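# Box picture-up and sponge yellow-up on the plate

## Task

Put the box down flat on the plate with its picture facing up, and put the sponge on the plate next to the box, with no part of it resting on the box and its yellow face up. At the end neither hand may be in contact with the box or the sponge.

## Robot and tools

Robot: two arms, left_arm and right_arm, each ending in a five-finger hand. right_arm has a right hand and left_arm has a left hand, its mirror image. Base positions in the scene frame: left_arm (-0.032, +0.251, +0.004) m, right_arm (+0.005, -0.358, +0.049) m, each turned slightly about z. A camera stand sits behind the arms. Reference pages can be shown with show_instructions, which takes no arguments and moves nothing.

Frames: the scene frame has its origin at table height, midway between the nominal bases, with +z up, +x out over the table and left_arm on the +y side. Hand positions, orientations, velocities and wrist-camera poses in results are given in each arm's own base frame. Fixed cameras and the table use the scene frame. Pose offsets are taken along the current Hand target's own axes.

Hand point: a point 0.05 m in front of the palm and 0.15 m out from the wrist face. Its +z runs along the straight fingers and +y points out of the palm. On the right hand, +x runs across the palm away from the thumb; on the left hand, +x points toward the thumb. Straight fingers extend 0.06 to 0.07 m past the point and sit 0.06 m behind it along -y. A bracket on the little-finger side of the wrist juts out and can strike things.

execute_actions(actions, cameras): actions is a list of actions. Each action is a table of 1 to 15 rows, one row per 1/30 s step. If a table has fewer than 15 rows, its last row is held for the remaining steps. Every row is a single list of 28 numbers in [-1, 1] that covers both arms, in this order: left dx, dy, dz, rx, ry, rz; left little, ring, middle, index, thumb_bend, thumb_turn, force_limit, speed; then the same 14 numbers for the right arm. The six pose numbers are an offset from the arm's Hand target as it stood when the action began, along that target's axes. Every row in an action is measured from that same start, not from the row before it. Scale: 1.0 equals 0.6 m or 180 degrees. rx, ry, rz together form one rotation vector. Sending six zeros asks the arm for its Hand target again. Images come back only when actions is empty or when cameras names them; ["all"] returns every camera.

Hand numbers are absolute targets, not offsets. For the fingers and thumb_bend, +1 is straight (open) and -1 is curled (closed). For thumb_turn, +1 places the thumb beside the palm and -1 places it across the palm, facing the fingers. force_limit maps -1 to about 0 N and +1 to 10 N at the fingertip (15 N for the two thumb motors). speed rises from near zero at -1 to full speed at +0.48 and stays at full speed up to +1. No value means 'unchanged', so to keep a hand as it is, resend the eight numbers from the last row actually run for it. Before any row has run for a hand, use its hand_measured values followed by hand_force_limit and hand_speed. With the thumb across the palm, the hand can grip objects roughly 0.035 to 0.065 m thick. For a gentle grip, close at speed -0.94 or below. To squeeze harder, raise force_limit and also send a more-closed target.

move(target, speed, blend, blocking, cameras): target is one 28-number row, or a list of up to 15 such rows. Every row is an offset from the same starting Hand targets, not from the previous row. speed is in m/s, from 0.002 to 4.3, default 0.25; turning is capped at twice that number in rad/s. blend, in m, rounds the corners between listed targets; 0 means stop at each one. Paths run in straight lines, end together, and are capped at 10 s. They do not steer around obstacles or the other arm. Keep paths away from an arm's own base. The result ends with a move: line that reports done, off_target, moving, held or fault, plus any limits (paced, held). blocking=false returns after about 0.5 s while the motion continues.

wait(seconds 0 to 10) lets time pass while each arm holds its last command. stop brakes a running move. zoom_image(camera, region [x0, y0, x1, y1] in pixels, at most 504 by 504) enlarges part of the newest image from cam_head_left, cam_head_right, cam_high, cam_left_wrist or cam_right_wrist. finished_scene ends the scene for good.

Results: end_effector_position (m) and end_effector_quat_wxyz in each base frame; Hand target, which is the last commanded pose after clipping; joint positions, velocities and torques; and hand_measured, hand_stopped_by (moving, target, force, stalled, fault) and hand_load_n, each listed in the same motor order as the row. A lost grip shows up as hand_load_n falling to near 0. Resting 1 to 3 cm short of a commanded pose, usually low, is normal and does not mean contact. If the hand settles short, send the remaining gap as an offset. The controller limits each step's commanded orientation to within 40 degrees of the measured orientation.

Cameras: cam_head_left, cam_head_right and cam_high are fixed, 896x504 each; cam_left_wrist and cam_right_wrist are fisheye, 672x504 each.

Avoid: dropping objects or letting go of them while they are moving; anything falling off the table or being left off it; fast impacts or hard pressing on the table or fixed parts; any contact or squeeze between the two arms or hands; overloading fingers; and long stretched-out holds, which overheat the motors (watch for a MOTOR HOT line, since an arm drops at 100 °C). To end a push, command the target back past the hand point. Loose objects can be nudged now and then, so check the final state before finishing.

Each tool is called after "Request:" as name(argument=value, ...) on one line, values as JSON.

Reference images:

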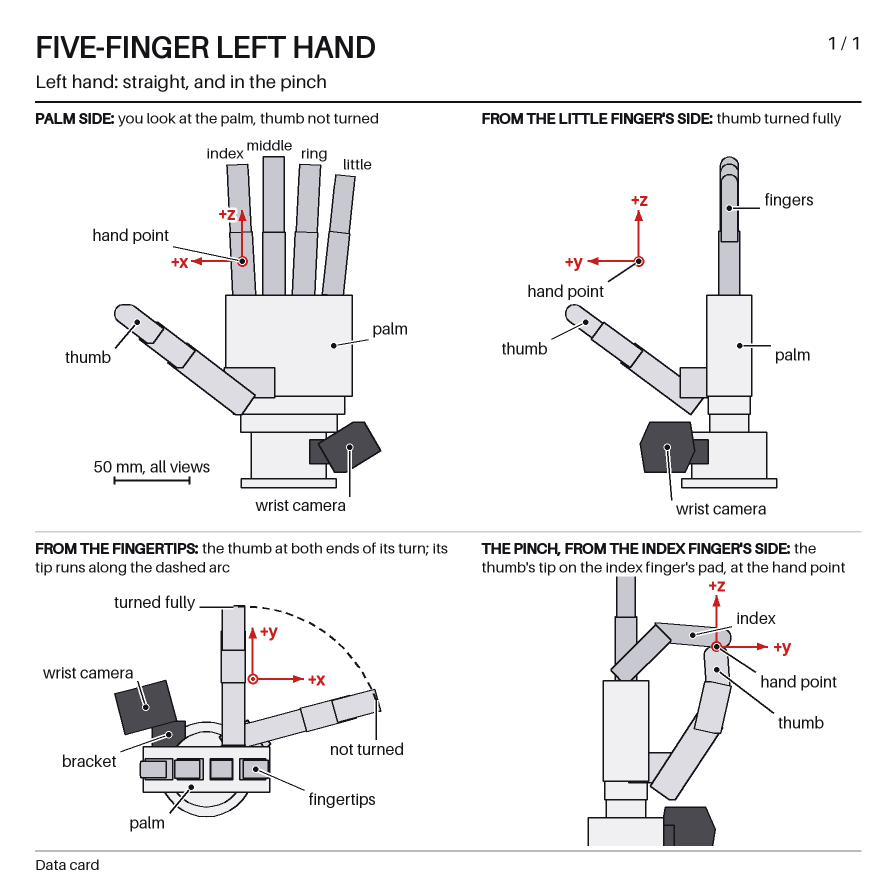

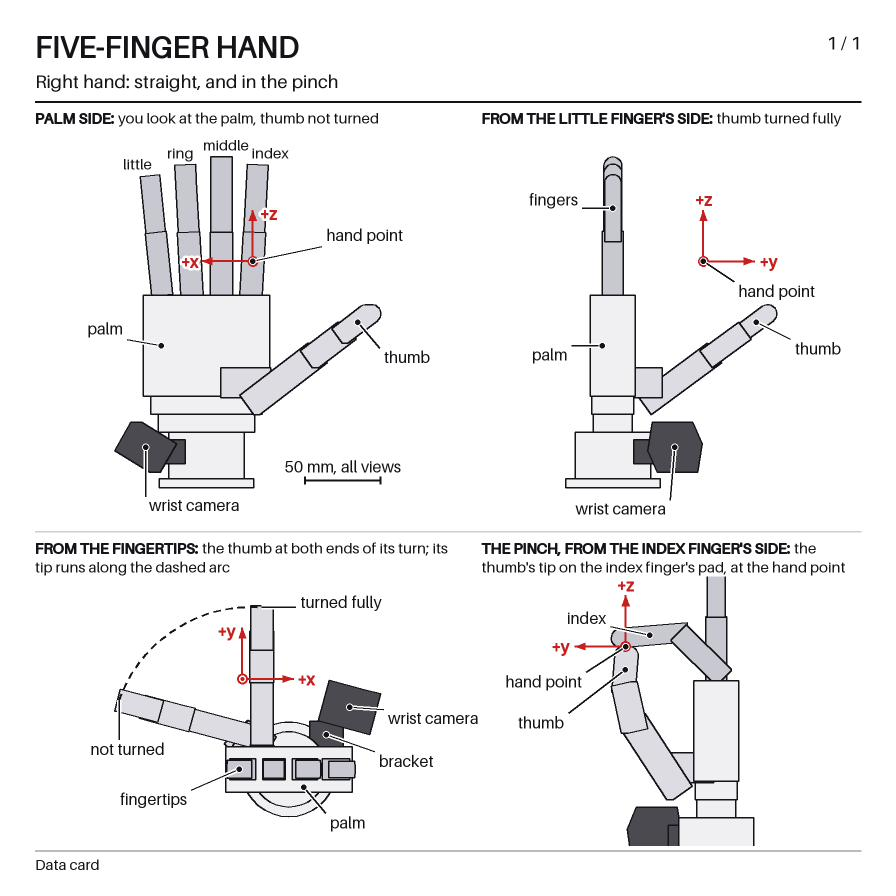

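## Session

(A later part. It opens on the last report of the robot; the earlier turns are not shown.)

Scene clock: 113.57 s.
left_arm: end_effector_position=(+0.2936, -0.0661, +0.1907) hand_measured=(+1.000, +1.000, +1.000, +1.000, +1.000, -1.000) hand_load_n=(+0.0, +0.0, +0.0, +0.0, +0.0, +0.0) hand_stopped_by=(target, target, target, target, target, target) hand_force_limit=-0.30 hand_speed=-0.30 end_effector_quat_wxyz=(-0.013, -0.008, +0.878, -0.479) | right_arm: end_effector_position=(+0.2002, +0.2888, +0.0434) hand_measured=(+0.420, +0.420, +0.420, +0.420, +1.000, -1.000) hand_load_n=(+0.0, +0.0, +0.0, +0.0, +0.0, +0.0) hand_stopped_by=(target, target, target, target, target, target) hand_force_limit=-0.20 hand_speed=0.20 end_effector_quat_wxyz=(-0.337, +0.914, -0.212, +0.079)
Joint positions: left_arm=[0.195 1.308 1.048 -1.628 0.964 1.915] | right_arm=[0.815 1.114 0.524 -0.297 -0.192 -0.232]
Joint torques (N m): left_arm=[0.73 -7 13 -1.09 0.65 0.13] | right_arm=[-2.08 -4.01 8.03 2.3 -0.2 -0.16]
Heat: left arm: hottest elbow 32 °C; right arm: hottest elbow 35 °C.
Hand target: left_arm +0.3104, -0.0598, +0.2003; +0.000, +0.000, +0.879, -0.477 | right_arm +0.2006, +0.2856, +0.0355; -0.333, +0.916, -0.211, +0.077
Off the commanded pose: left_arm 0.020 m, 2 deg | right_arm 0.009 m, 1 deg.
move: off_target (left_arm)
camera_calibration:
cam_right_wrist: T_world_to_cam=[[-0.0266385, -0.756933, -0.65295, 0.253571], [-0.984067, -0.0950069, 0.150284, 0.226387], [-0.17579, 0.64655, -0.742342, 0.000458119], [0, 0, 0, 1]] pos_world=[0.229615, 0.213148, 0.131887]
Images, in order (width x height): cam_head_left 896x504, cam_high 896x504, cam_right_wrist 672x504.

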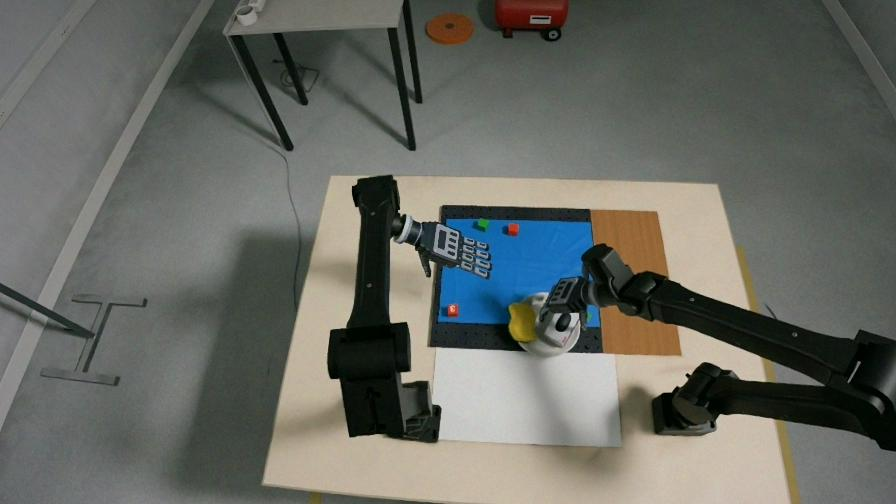

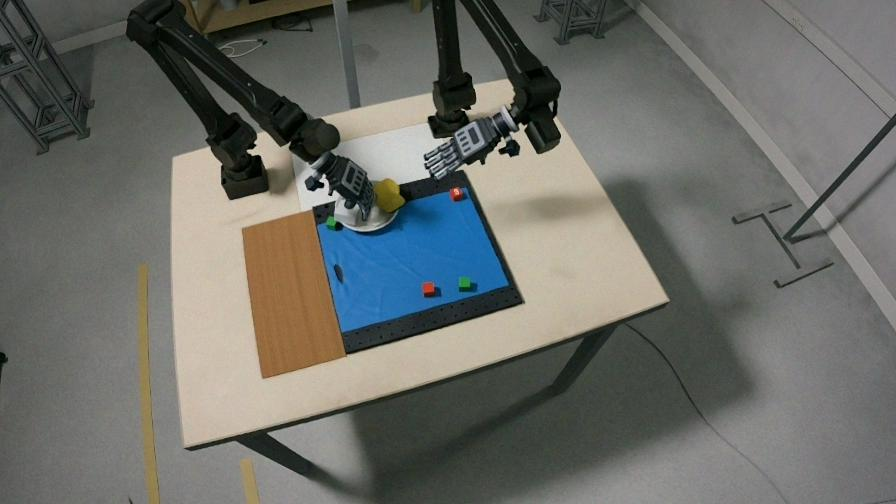

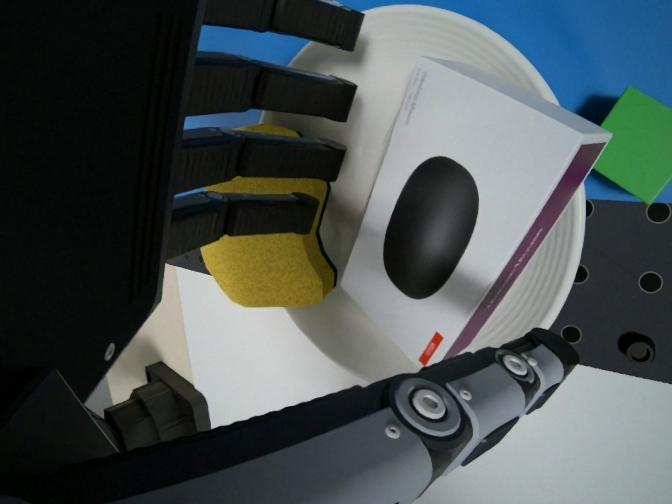

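Request:
move(target=[0,0,0,0,0,0,1,1,1,1,1.0,-1,-0.3,-0.3,0.001,0.0417,0.0315,0,0,0,0.42,0.42,0.42,0.42,1,-1,-0.2,0.2], speed=0.07, cameras=["cam_head_left","cam_high","cam_right_wrist"])

Request:
zoom_image(camera="cam_high", region=[330, 140, 440, 240])

Request:
zoom_image(camera="cam_head_left", region=[485, 280, 595, 365])

Scene clock: 114.97 s.
left_arm: end_effector_position=(+0.2936, -0.0661, +0.1907) hand_measured=(+1.000, +1.000, +1.000, +1.000, +1.000, -1.000) hand_load_n=(+0.0, +0.0, +0.0, -0.5, +0.0, +0.0) hand_stopped_by=(target, target, target, target, target, target) hand_force_limit=-0.30 hand_speed=-0.30 end_effector_quat_wxyz=(-0.013, -0.008, +0.878, -0.479) | right_arm: end_effector_position=(+0.1989, +0.2834, +0.0132) hand_measured=(+0.420, +0.420, +0.420, +0.420, +1.000, -1.000) hand_load_n=(+0.0, +0.0, +0.0, +0.0, +0.0, +0.5) hand_stopped_by=(target, target, target, target, target, target) hand_force_limit=-0.20 hand_speed=0.20 end_effector_quat_wxyz=(-0.337, +0.914, -0.212, +0.079)
Joint positions: left_arm=[0.195 1.308 1.048 -1.628 0.964 1.915] | right_arm=[0.805 1.174 0.465 -0.179 -0.198 -0.24]
Joint torques (N m): left_arm=[0.62 -7.12 12.92 -1.06 0.66 0.15] | right_arm=[-2.08 -4.19 7.27 2.19 -0.2 -0.15]
Heat: left arm: hottest elbow 32 °C; right arm: hottest elbow 35 °C.
Hand target: left_arm +0.3104, -0.0598, +0.2003; +0.000, +0.000, +0.879, -0.477 | right_arm +0.1980, +0.2790, +0.0049; -0.333, +0.916, -0.211, +0.077
Off the commanded pose: left_arm 0.020 m, 2 deg | right_arm 0.009 m, 1 deg.
move: off_target (left_arm)
camera_calibration:
cam_right_wrist: T_world_to_cam=[[-0.0254414, -0.75623, -0.653811, 0.229314], [-0.984205, -0.0956719, 0.148957, 0.229328], [-0.175197, 0.647274, -0.741851, -0.0189877], [0, 0, 0, 1]] pos_world=[0.228213, 0.207644, 0.101682]
Images, in order (width x height): cam_head_left 896x504, cam_high 896x504, cam_right_wrist 672x504.

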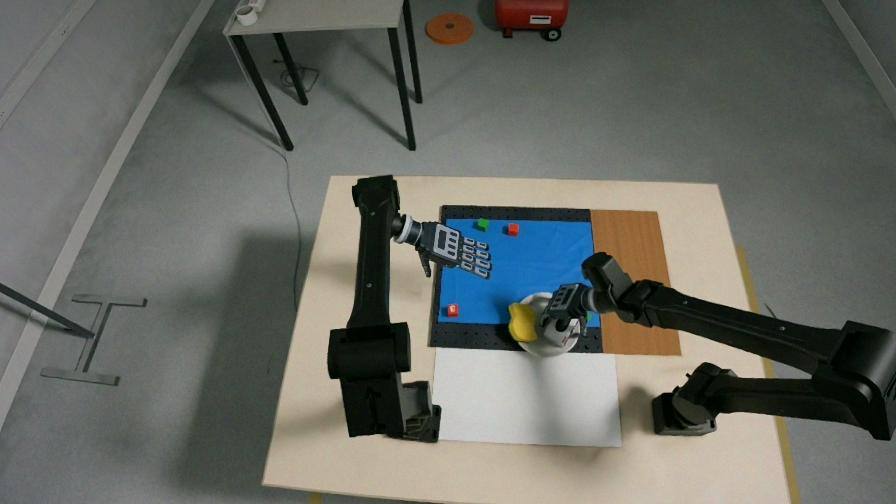

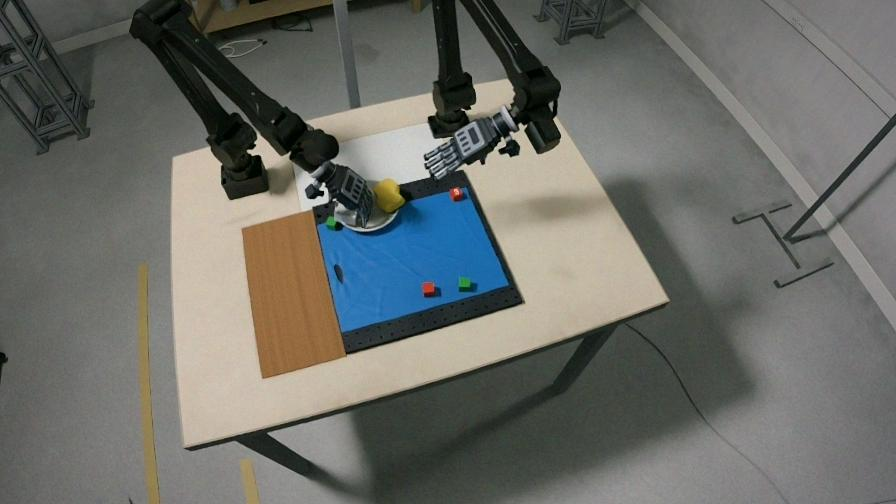

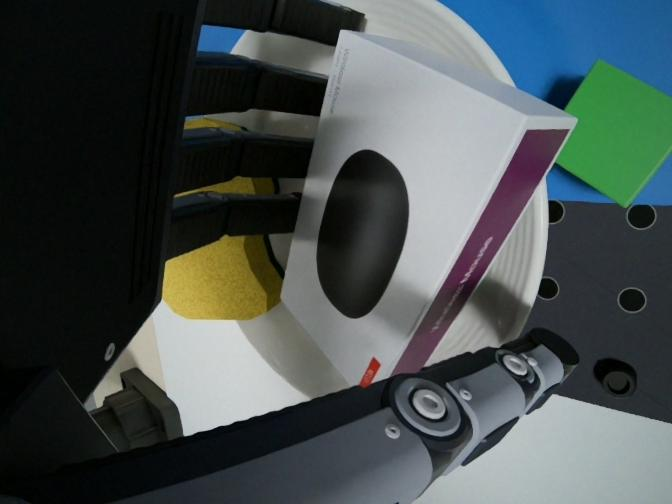

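Scaled by 4.582.

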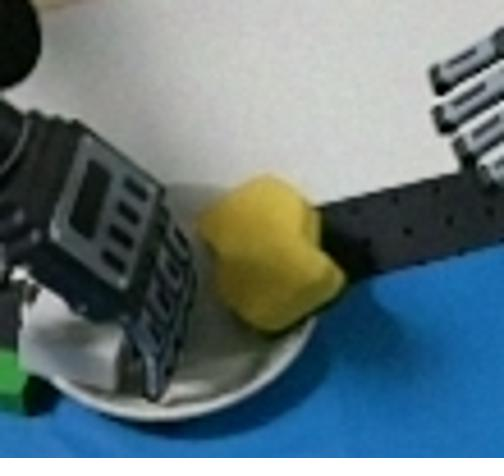

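Scaled by 4.582.

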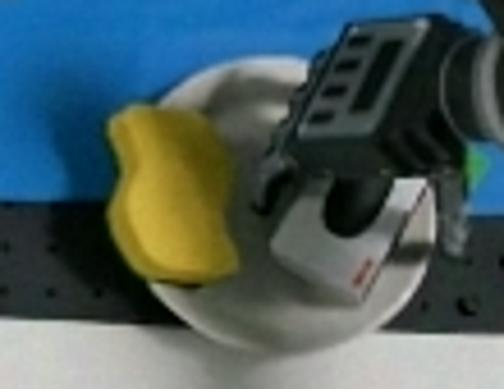

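Request:
move(target=[0,0,0,0,0,0,1,1,1,1,1.0,-1,-0.3,-0.3,0,0,0,0,0,0,-0.1,-0.1,-0.1,-0.1,0.1,-1,-0.3,-0.86], speed=0.07, cameras=["cam_head_left","cam_high","cam_right_wrist"])

Request:
zoom_image(camera="cam_head_left", region=[485, 280, 595, 365])

Scene clock: 116.63 s.
left_arm: end_effector_position=(+0.2936, -0.0661, +0.1907) hand_measured=(+1.000, +1.000, +1.000, +1.000, +1.000, -1.000) hand_load_n=(+0.0, +0.0, +0.0, +0.0, +0.0, +0.5) hand_stopped_by=(target, target, target, target, target, target) hand_force_limit=-0.30 hand_speed=-0.30 end_effector_quat_wxyz=(-0.013, -0.008, +0.878, -0.479) | right_arm: end_effector_position=(+0.1992, +0.2842, +0.0137) hand_measured=(-0.070, +0.020, +0.072, +0.072, +0.826, -1.000) hand_load_n=(+5.0, +2.5, +2.0, +2.5, +10.5, +4.5) hand_stopped_by=(force, force, force, force, force, target) hand_force_limit=-0.30 hand_speed=-0.86 end_effector_quat_wxyz=(-0.339, +0.913, -0.211, +0.079)
Joint positions: left_arm=[0.195 1.308 1.048 -1.628 0.964 1.915] | right_arm=[0.804 1.174 0.465 -0.175 -0.201 -0.24]
Joint torques (N m): left_arm=[0.5 -7.18 12.94 -1.11 0.64 0.14] | right_arm=[-2.08 -4.19 7.27 2.11 -0.11 -0.14]
Heat: left arm: hottest elbow 32 °C; right arm: hottest elbow 35 °C.
Hand target: left_arm +0.3104, -0.0598, +0.2003; +0.000, +0.000, +0.879, -0.477 | right_arm +0.1980, +0.2791, +0.0050; -0.333, +0.916, -0.211, +0.077
Off the commanded pose: left_arm 0.020 m, 2 deg | right_arm 0.010 m, 1 deg.
move: off_target (left_arm)
camera_calibration:
cam_right_wrist: T_world_to_cam=[[-0.0238861, -0.753891, -0.656566, 0.22925], [-0.984262, -0.097291, 0.147521, 0.23014], [-0.175092, 0.649756, -0.739702, -0.0198733], [0, 0, 0, 1]] pos_world=[0.228514, 0.208132, 0.101867]
Images, in order (width x height): cam_head_left 896x504, cam_high 896x504, cam_right_wrist 672x504.

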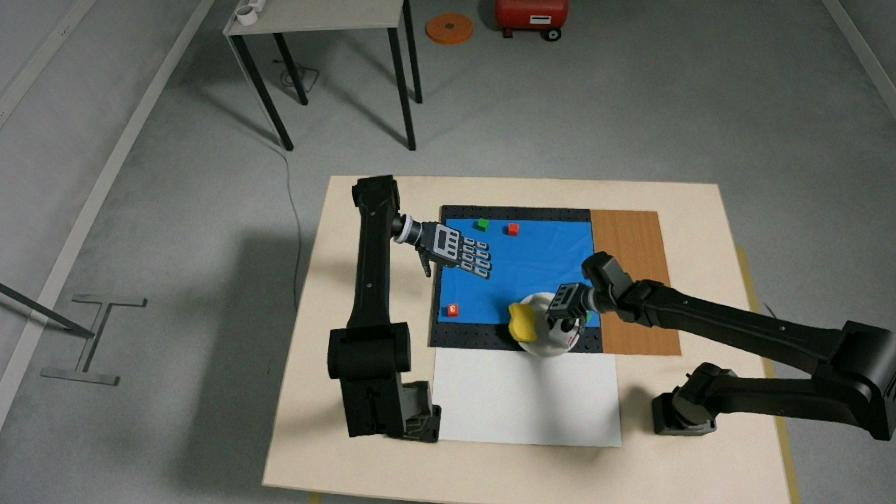

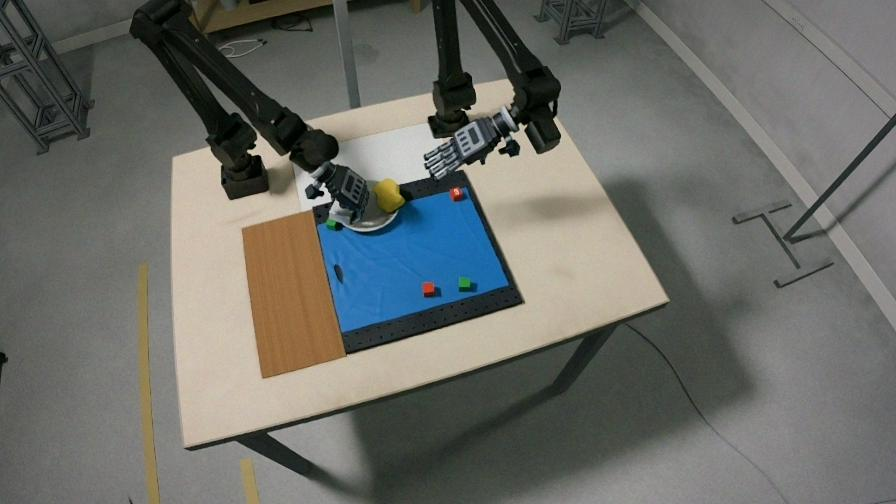

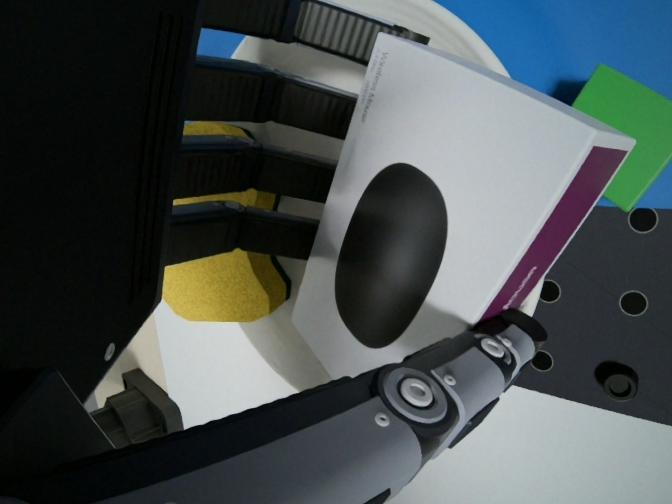

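Scaled by 4.582.

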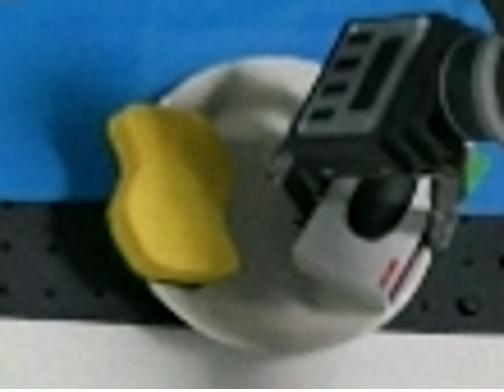

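Request:
move(target=[0,0,0,0,0,0,1,1,1,1,1.0,-1,-0.3,-0.3,0.0033,-0.11,-0.0708,0,0,0,-0.1,-0.1,-0.1,-0.1,0.1,-1,-0.3,-0.86], speed=0.1, cameras=["cam_head_left","cam_high","cam_right_wrist"])

Request:
zoom_image(camera="cam_head_left", region=[485, 280, 595, 365])

Request:
zoom_image(camera="cam_high", region=[330, 140, 440, 240])

Scene clock: 118.33 s.
left_arm: end_effector_position=(+0.2936, -0.0661, +0.1907) hand_measured=(+1.000, +1.000, +1.000, +1.000, +1.000, -1.000) hand_load_n=(+0.0, -0.5, +0.0, +0.0, +0.0, +0.0) hand_stopped_by=(target, target, target, target, target, target) hand_force_limit=-0.30 hand_speed=-0.30 end_effector_quat_wxyz=(-0.013, -0.008, +0.878, -0.479) | right_arm: end_effector_position=(+0.1928, +0.2780, +0.0496) hand_measured=(-0.070, +0.020, +0.072, +0.072, +0.826, -1.000) hand_load_n=(+4.5, +2.5, +2.5, +3.0, +10.5, +5.0) hand_stopped_by=(force, force, force, force, force, target) hand_force_limit=-0.30 hand_speed=-0.86 end_effector_quat_wxyz=(-0.305, +0.925, -0.217, +0.061)
Joint positions: left_arm=[0.195 1.308 1.048 -1.628 0.964 1.915] | right_arm=[0.809 1.104 0.561 -0.421 -0.195 -0.24]
Joint torques (N m): left_arm=[0.73 -7 12.93 -1.07 0.66 0.13] | right_arm=[-0.79 -6.01 13.81 1.21 0.11 -0.01]
Heat: left arm: hottest elbow 33 °C; right arm: hottest elbow 35 °C.
Hand target: left_arm +0.3104, -0.0598, +0.2003; +0.000, +0.000, +0.879, -0.477 | right_arm +0.2101, +0.2992, +0.0800; -0.333, +0.916, -0.211, +0.077
Off the commanded pose: left_arm 0.020 m, 2 deg | right_arm 0.041 m, 4 deg.
move: off_target (left_arm, right_arm)
camera_calibration:
cam_right_wrist: T_world_to_cam=[[-0.0562472, -0.792436, -0.607356, 0.26255], [-0.975014, -0.0873414, 0.204253, 0.210621], [-0.214905, 0.60367, -0.767723, 0.0314927], [0, 0, 0, 1]] pos_world=[0.226895, 0.207439, 0.140619]
Images, in order (width x height): cam_head_left 896x504, cam_high 896x504, cam_right_wrist 672x504.

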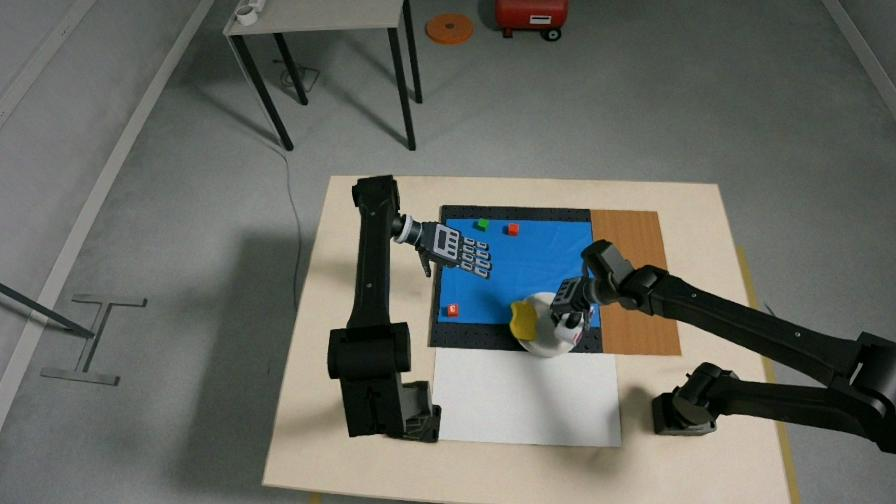

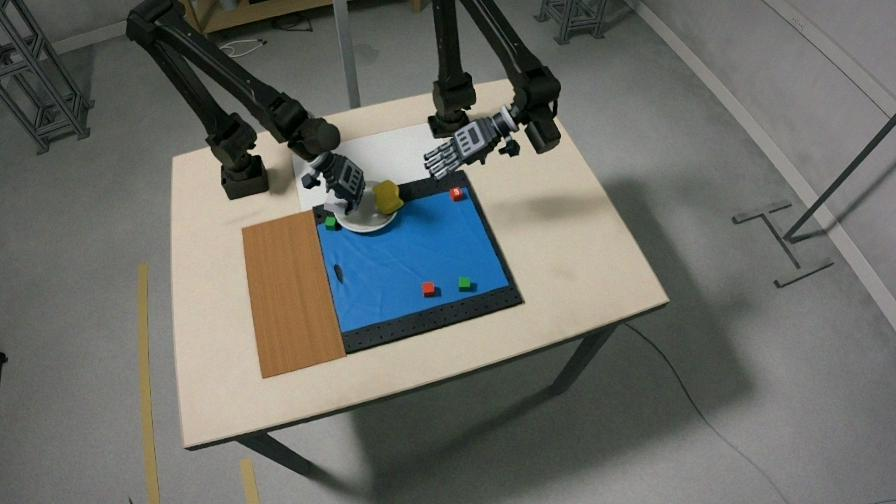

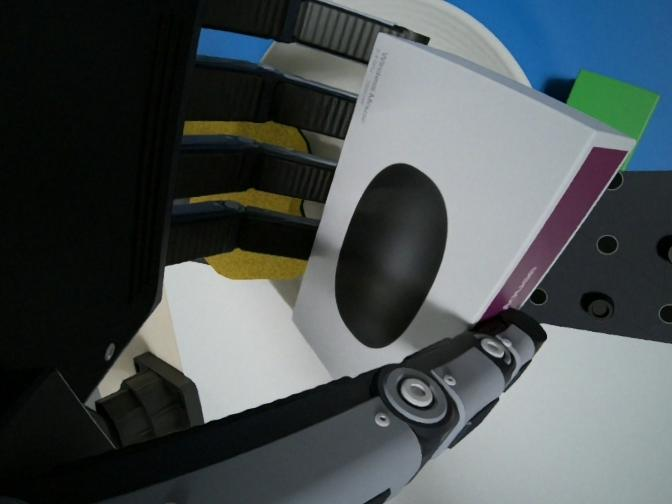

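Scaled by 4.582.

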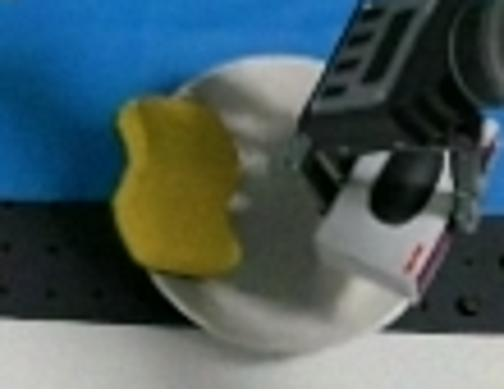

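Scaled by 4.582.

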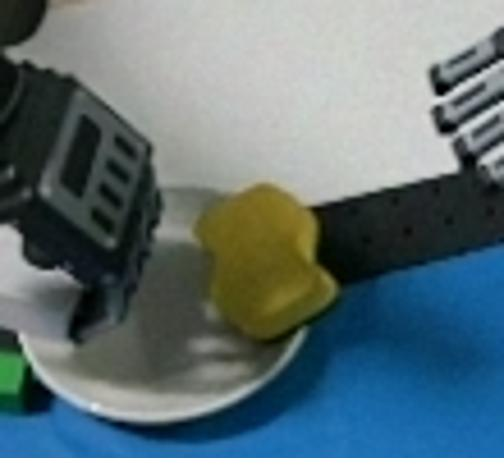

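Request:
move(target=[0,0,0,0,0,0,1,1,1,1,1.0,-1,-0.3,-0.3,-0.0107,-0.0177,0.0367,0.0111,-0.102,-0.1171,-0.1,-0.1,-0.1,-0.1,0.1,-1,-0.3,-0.86], speed=0.15, cameras=["cam_head_left","cam_head_right","cam_high","cam_right_wrist"])

Request:
zoom_image(camera="cam_head_left", region=[485, 280, 595, 365])

Request:
zoom_image(camera="cam_high", region=[330, 140, 440, 240])

Scene clock: 121.73 s.
left_arm: end_effector_position=(+0.2936, -0.0661, +0.1907) hand_measured=(+1.000, +1.000, +1.000, +1.000, +1.000, -1.000) hand_load_n=(+0.0, +0.0, +0.0, +0.0, +0.0, +0.0) hand_stopped_by=(target, target, target, target, target, target) hand_force_limit=-0.30 hand_speed=-0.30 end_effector_quat_wxyz=(-0.013, -0.008, +0.878, -0.479) | right_arm: end_effector_position=(+0.1922, +0.3037, +0.0504) hand_measured=(-0.070, +0.020, +0.072, +0.072, +0.826, -1.000) hand_load_n=(+4.5, +2.5, +2.5, +3.0, +10.5, +5.0) hand_stopped_by=(force, force, force, force, force, target) hand_force_limit=-0.30 hand_speed=-0.86 end_effector_quat_wxyz=(-0.343, +0.939, +0.009, -0.021)
Joint positions: left_arm=[0.195 1.308 1.048 -1.628 0.964 1.915] | right_arm=[0.774 1.256 0.674 -0.489 -0.514 -0.682]
Joint torques (N m): left_arm=[0.62 -6.95 12.93 -1.06 0.64 0.13] | right_arm=[-2.08 -5.83 13.63 0.87 -0.51 -0.13]
Heat: left arm: hottest elbow 33 °C; right arm: hottest elbow 35 °C.
Hand target: left_arm +0.3104, -0.0598, +0.2003; +0.000, +0.000, +0.879, -0.477 | right_arm +0.2139, +0.3220, +0.0698; -0.358, +0.934, +0.016, -0.006
Off the commanded pose: left_arm 0.020 m, 2 deg | right_arm 0.035 m, 3 deg.
move: off_target (left_arm, right_arm)
camera_calibration:
cam_right_wrist: T_world_to_cam=[[0.308338, -0.68586, -0.659184, 0.183527], [-0.819143, -0.543749, 0.182594, 0.321873], [-0.483665, 0.483666, -0.729476, 0.102599], [0, 0, 0, 1]] pos_world=[0.256695, 0.251268, 0.13705]
Images, in order (width x height): cam_head_left 896x504, cam_head_right 896x504, cam_high 896x504, cam_right_wrist 672x504.

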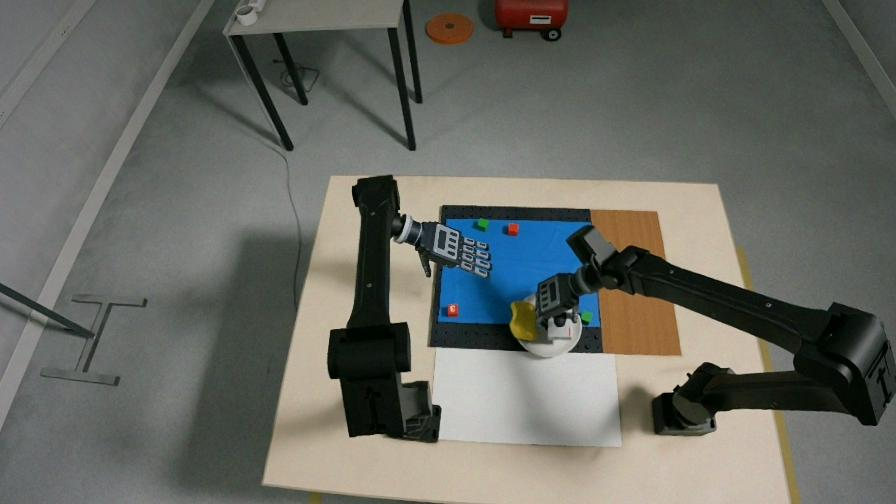

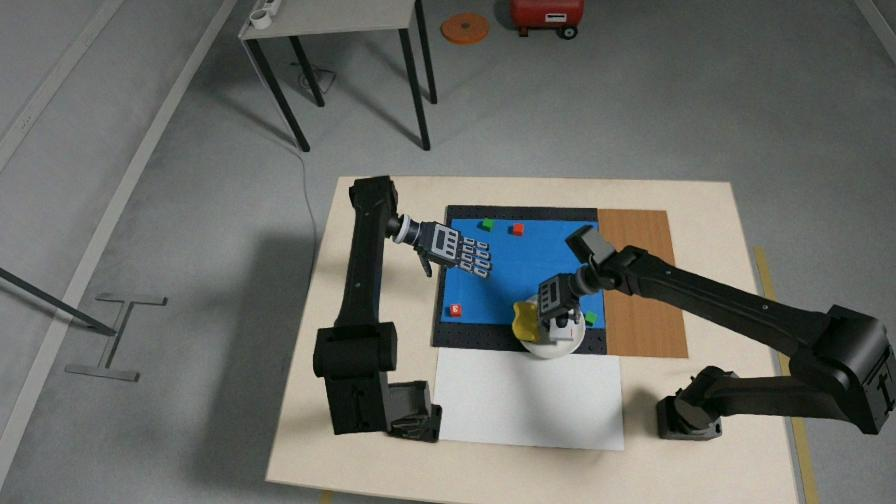

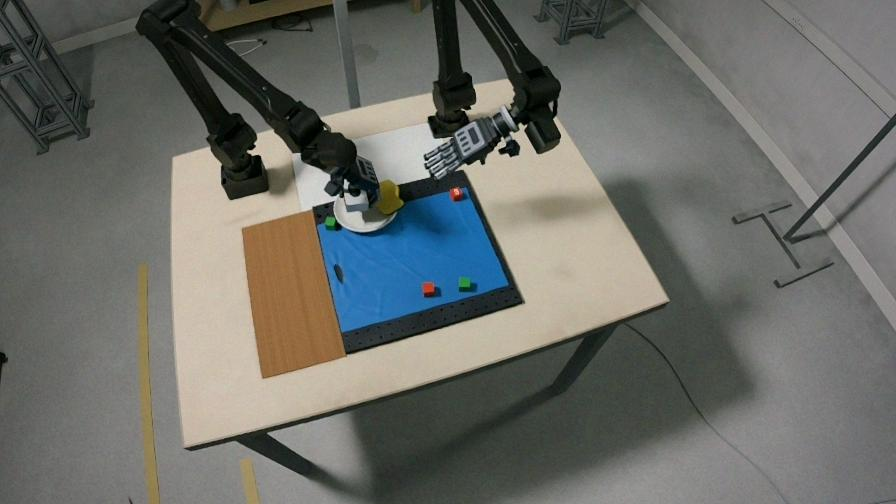

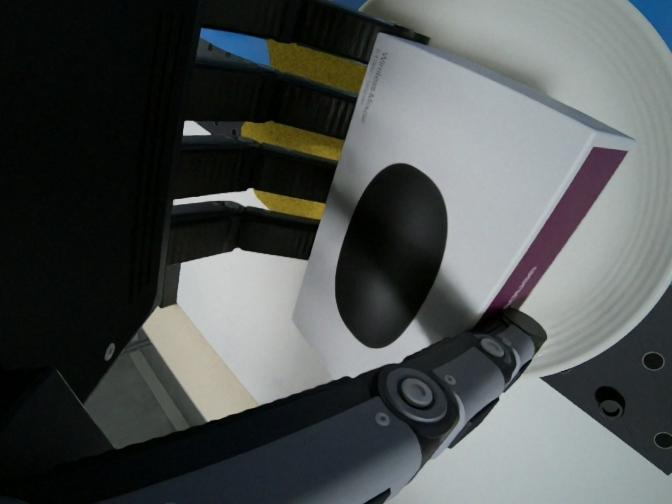

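Scaled by 4.582.

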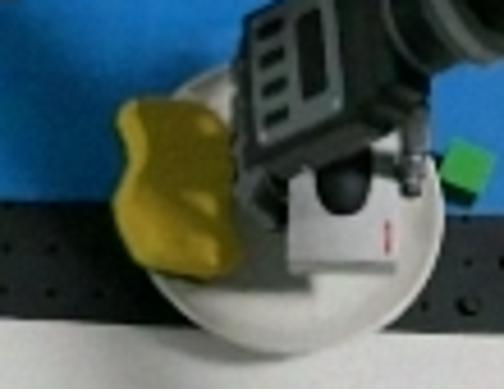

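Scaled by 4.582.

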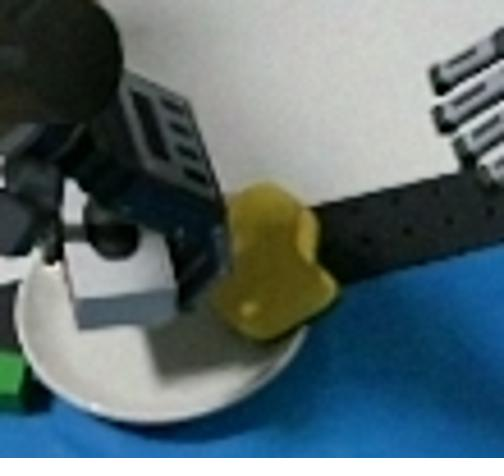

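Request:
move(target=[0,0,0,0,0,0,1,1,1,1,1.0,-1,-0.3,-0.3,-0.0235,0.0743,0.0338,0,0,0,-0.1,-0.1,-0.1,-0.1,0.1,-1,-0.3,-0.86], speed=0.08, cameras=["cam_head_left","cam_high","cam_right_wrist"])

Request:
zoom_image(camera="cam_head_left", region=[485, 280, 595, 365])

Request:
zoom_image(camera="cam_high", region=[330, 140, 440, 240])

Scene clock: 123.30 s.
left_arm: end_effector_position=(+0.2936, -0.0661, +0.1907) hand_measured=(+1.000, +1.000, +1.000, +1.000, +1.000, -1.000) hand_load_n=(-0.5, -0.5, +0.0, +0.0, +0.0, +0.0) hand_stopped_by=(target, target, target, target, target, target) hand_force_limit=-0.30 hand_speed=-0.30 end_effector_quat_wxyz=(-0.013, -0.008, +0.878, -0.479) | right_arm: end_effector_position=(+0.1995, +0.3039, +0.0307) hand_measured=(-0.070, +0.020, +0.072, +0.072, +0.826, -1.000) hand_load_n=(+4.5, +2.5, +2.5, +3.0, +10.0, +5.0) hand_stopped_by=(force, force, force, force, force, target) hand_force_limit=-0.30 hand_speed=-0.86 end_effector_quat_wxyz=(-0.358, +0.934, +0.015, -0.005)
Joint positions: left_arm=[0.195 1.308 1.048 -1.628 0.964 1.915] | right_arm=[0.758 1.286 0.627 -0.374 -0.523 -0.698]
Joint torques (N m): left_arm=[0.5 -7.12 12.93 -1.01 0.65 0.14] | right_arm=[-2.14 -6.07 7.61 1.92 -0.51 -0.14]
Heat: left arm: hottest elbow 33 °C; right arm: hottest elbow 35 °C.
Hand target: left_arm +0.3104, -0.0598, +0.2003; +0.000, +0.000, +0.879, -0.477 | right_arm +0.2006, +0.3019, +0.0249; -0.358, +0.934, +0.016, -0.006
Off the commanded pose: left_arm 0.020 m, 2 deg | right_arm 0.006 m, 0 deg.
move: off_target (left_arm)
camera_calibration:
cam_right_wrist: T_world_to_cam=[[0.331323, -0.663597, -0.670719, 0.157442], [-0.823935, -0.549869, 0.137021, 0.335729], [-0.459734, 0.50723, -0.728946, 0.0796895], [0, 0, 0, 1]] pos_world=[0.261091, 0.248664, 0.117686]
Images, in order (width x height): cam_head_left 896x504, cam_high 896x504, cam_right_wrist 672x504.

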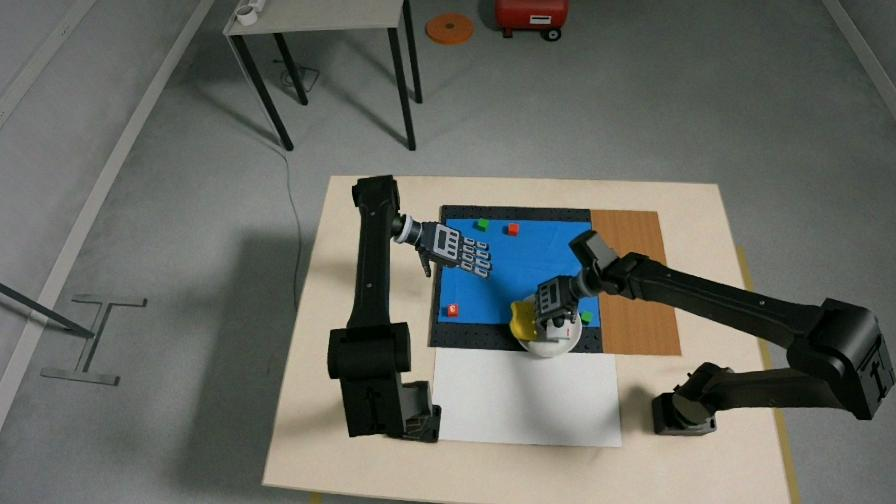

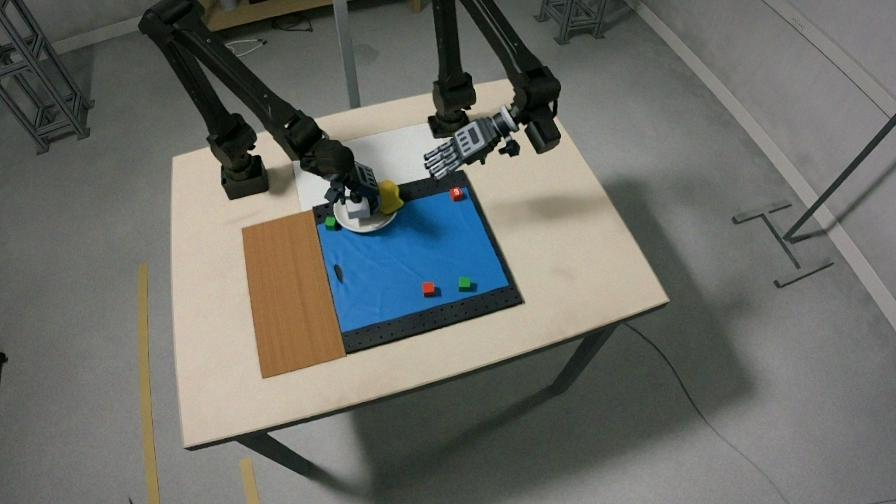

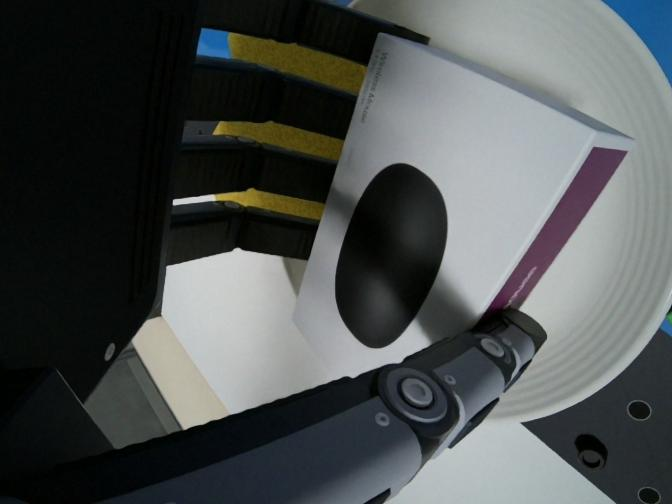

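Scaled by 4.582.

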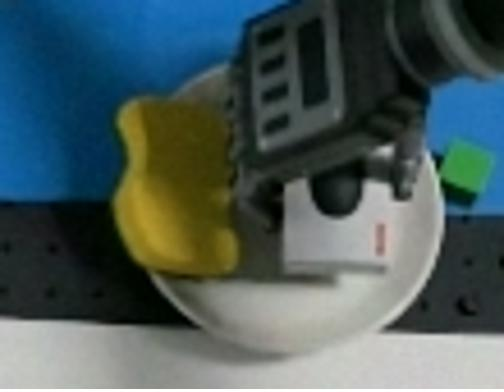

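Scaled by 4.582.

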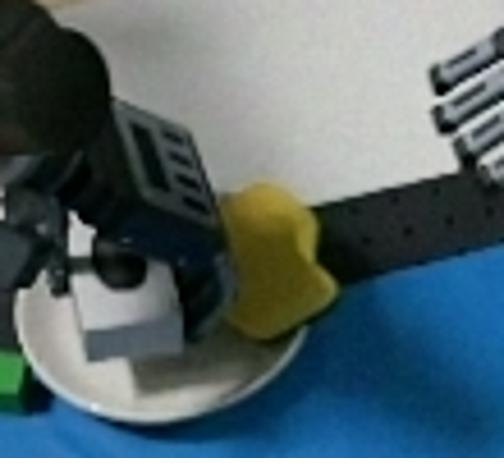

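Request:
move(target=[0,0,0,0,0,0,1,1,1,1,1.0,-1,-0.3,-0.3,0,0.0258,0.024,0,0,0,-0.1,-0.1,-0.1,-0.1,0.1,-1,-0.3,-0.86], speed=0.06, cameras=["cam_head_left","cam_high","cam_right_wrist"])

Request:
zoom_image(camera="cam_head_left", region=[485, 280, 595, 365])

Request:
zoom_image(camera="cam_high", region=[330, 140, 440, 240])

Scene clock: 124.50 s.
left_arm: end_effector_position=(+0.2936, -0.0661, +0.1907) hand_measured=(+1.000, +1.000, +1.000, +1.000, +1.000, -1.000) hand_load_n=(-0.5, -0.5, +0.0, +0.0, +0.0, +0.0) hand_stopped_by=(target, target, target, target, target, target) hand_force_limit=-0.30 hand_speed=-0.30 end_effector_quat_wxyz=(-0.013, -0.008, +0.878, -0.479) | right_arm: end_effector_position=(+0.2004, +0.3028, +0.0104) hand_measured=(-0.070, +0.020, +0.072, +0.072, +0.826, -1.000) hand_load_n=(+4.5, +2.5, +2.5, +3.0, +10.0, +5.0) hand_stopped_by=(force, force, force, force, force, target) hand_force_limit=-0.30 hand_speed=-0.86 end_effector_quat_wxyz=(-0.358, +0.933, +0.015, -0.005)
Joint positions: left_arm=[0.195 1.308 1.048 -1.628 0.964 1.915] | right_arm=[0.754 1.332 0.598 -0.299 -0.525 -0.702]
Joint torques (N m): left_arm=[0.62 -7.12 12.89 -1.14 0.64 0.14] | right_arm=[-2.08 -6.18 7.09 1.98 -0.51 -0.14]
Heat: left arm: hottest elbow 34 °C; right arm: hottest elbow 34 °C.
Hand target: left_arm +0.3104, -0.0598, +0.2003; +0.000, +0.000, +0.879, -0.477 | right_arm +0.2007, +0.3001, +0.0040; -0.358, +0.934, +0.016, -0.006
Off the commanded pose: left_arm 0.020 m, 2 deg | right_arm 0.007 m, 0 deg.
move: off_target (left_arm)
camera_calibration:
cam_right_wrist: T_world_to_cam=[[0.332068, -0.662659, -0.671277, 0.142388], [-0.82431, -0.549811, 0.134982, 0.338785], [-0.458523, 0.508518, -0.728812, 0.0652172], [0, 0, 0, 1]] pos_world=[0.261885, 0.247459, 0.0973831]
Images, in order (width x height): cam_head_left 896x504, cam_high 896x504, cam_right_wrist 672x504.

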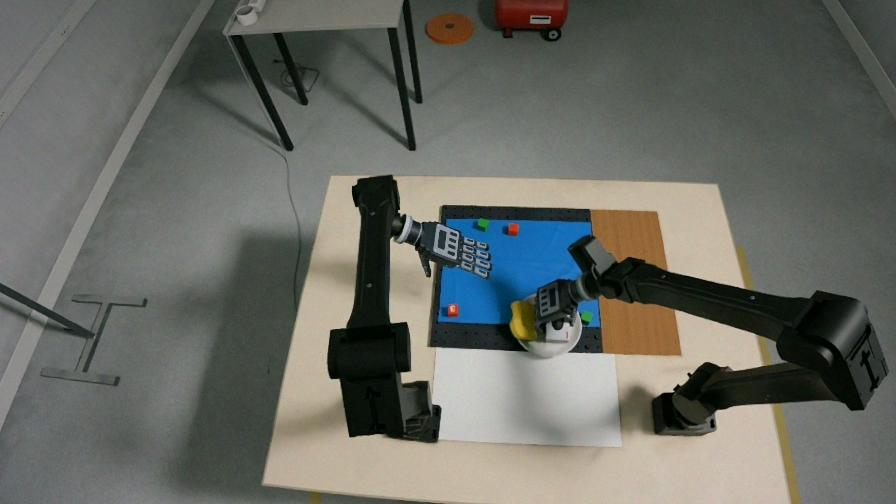

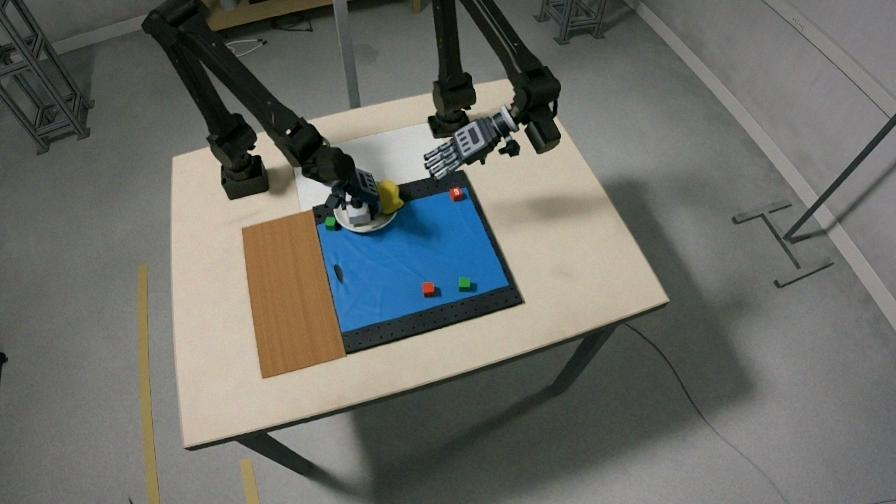

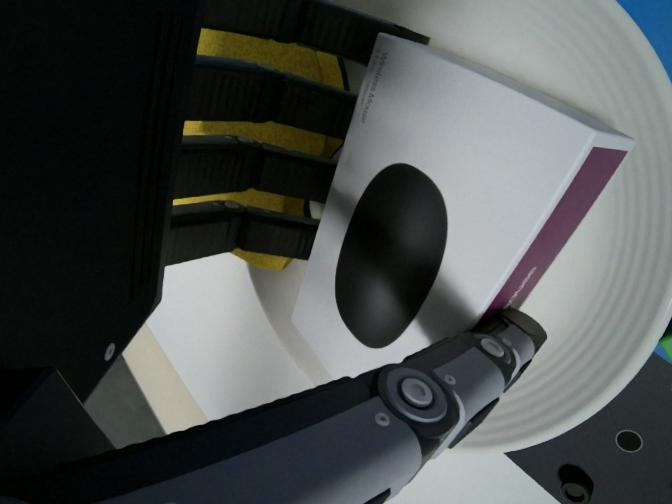

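Scaled by 4.582.

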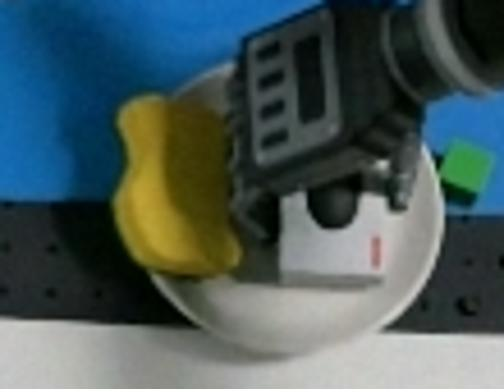

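Scaled by 4.582.

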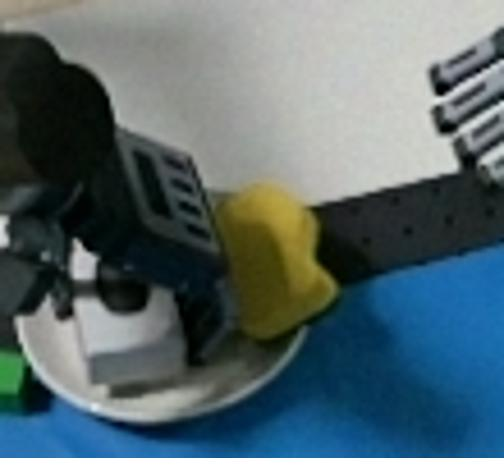

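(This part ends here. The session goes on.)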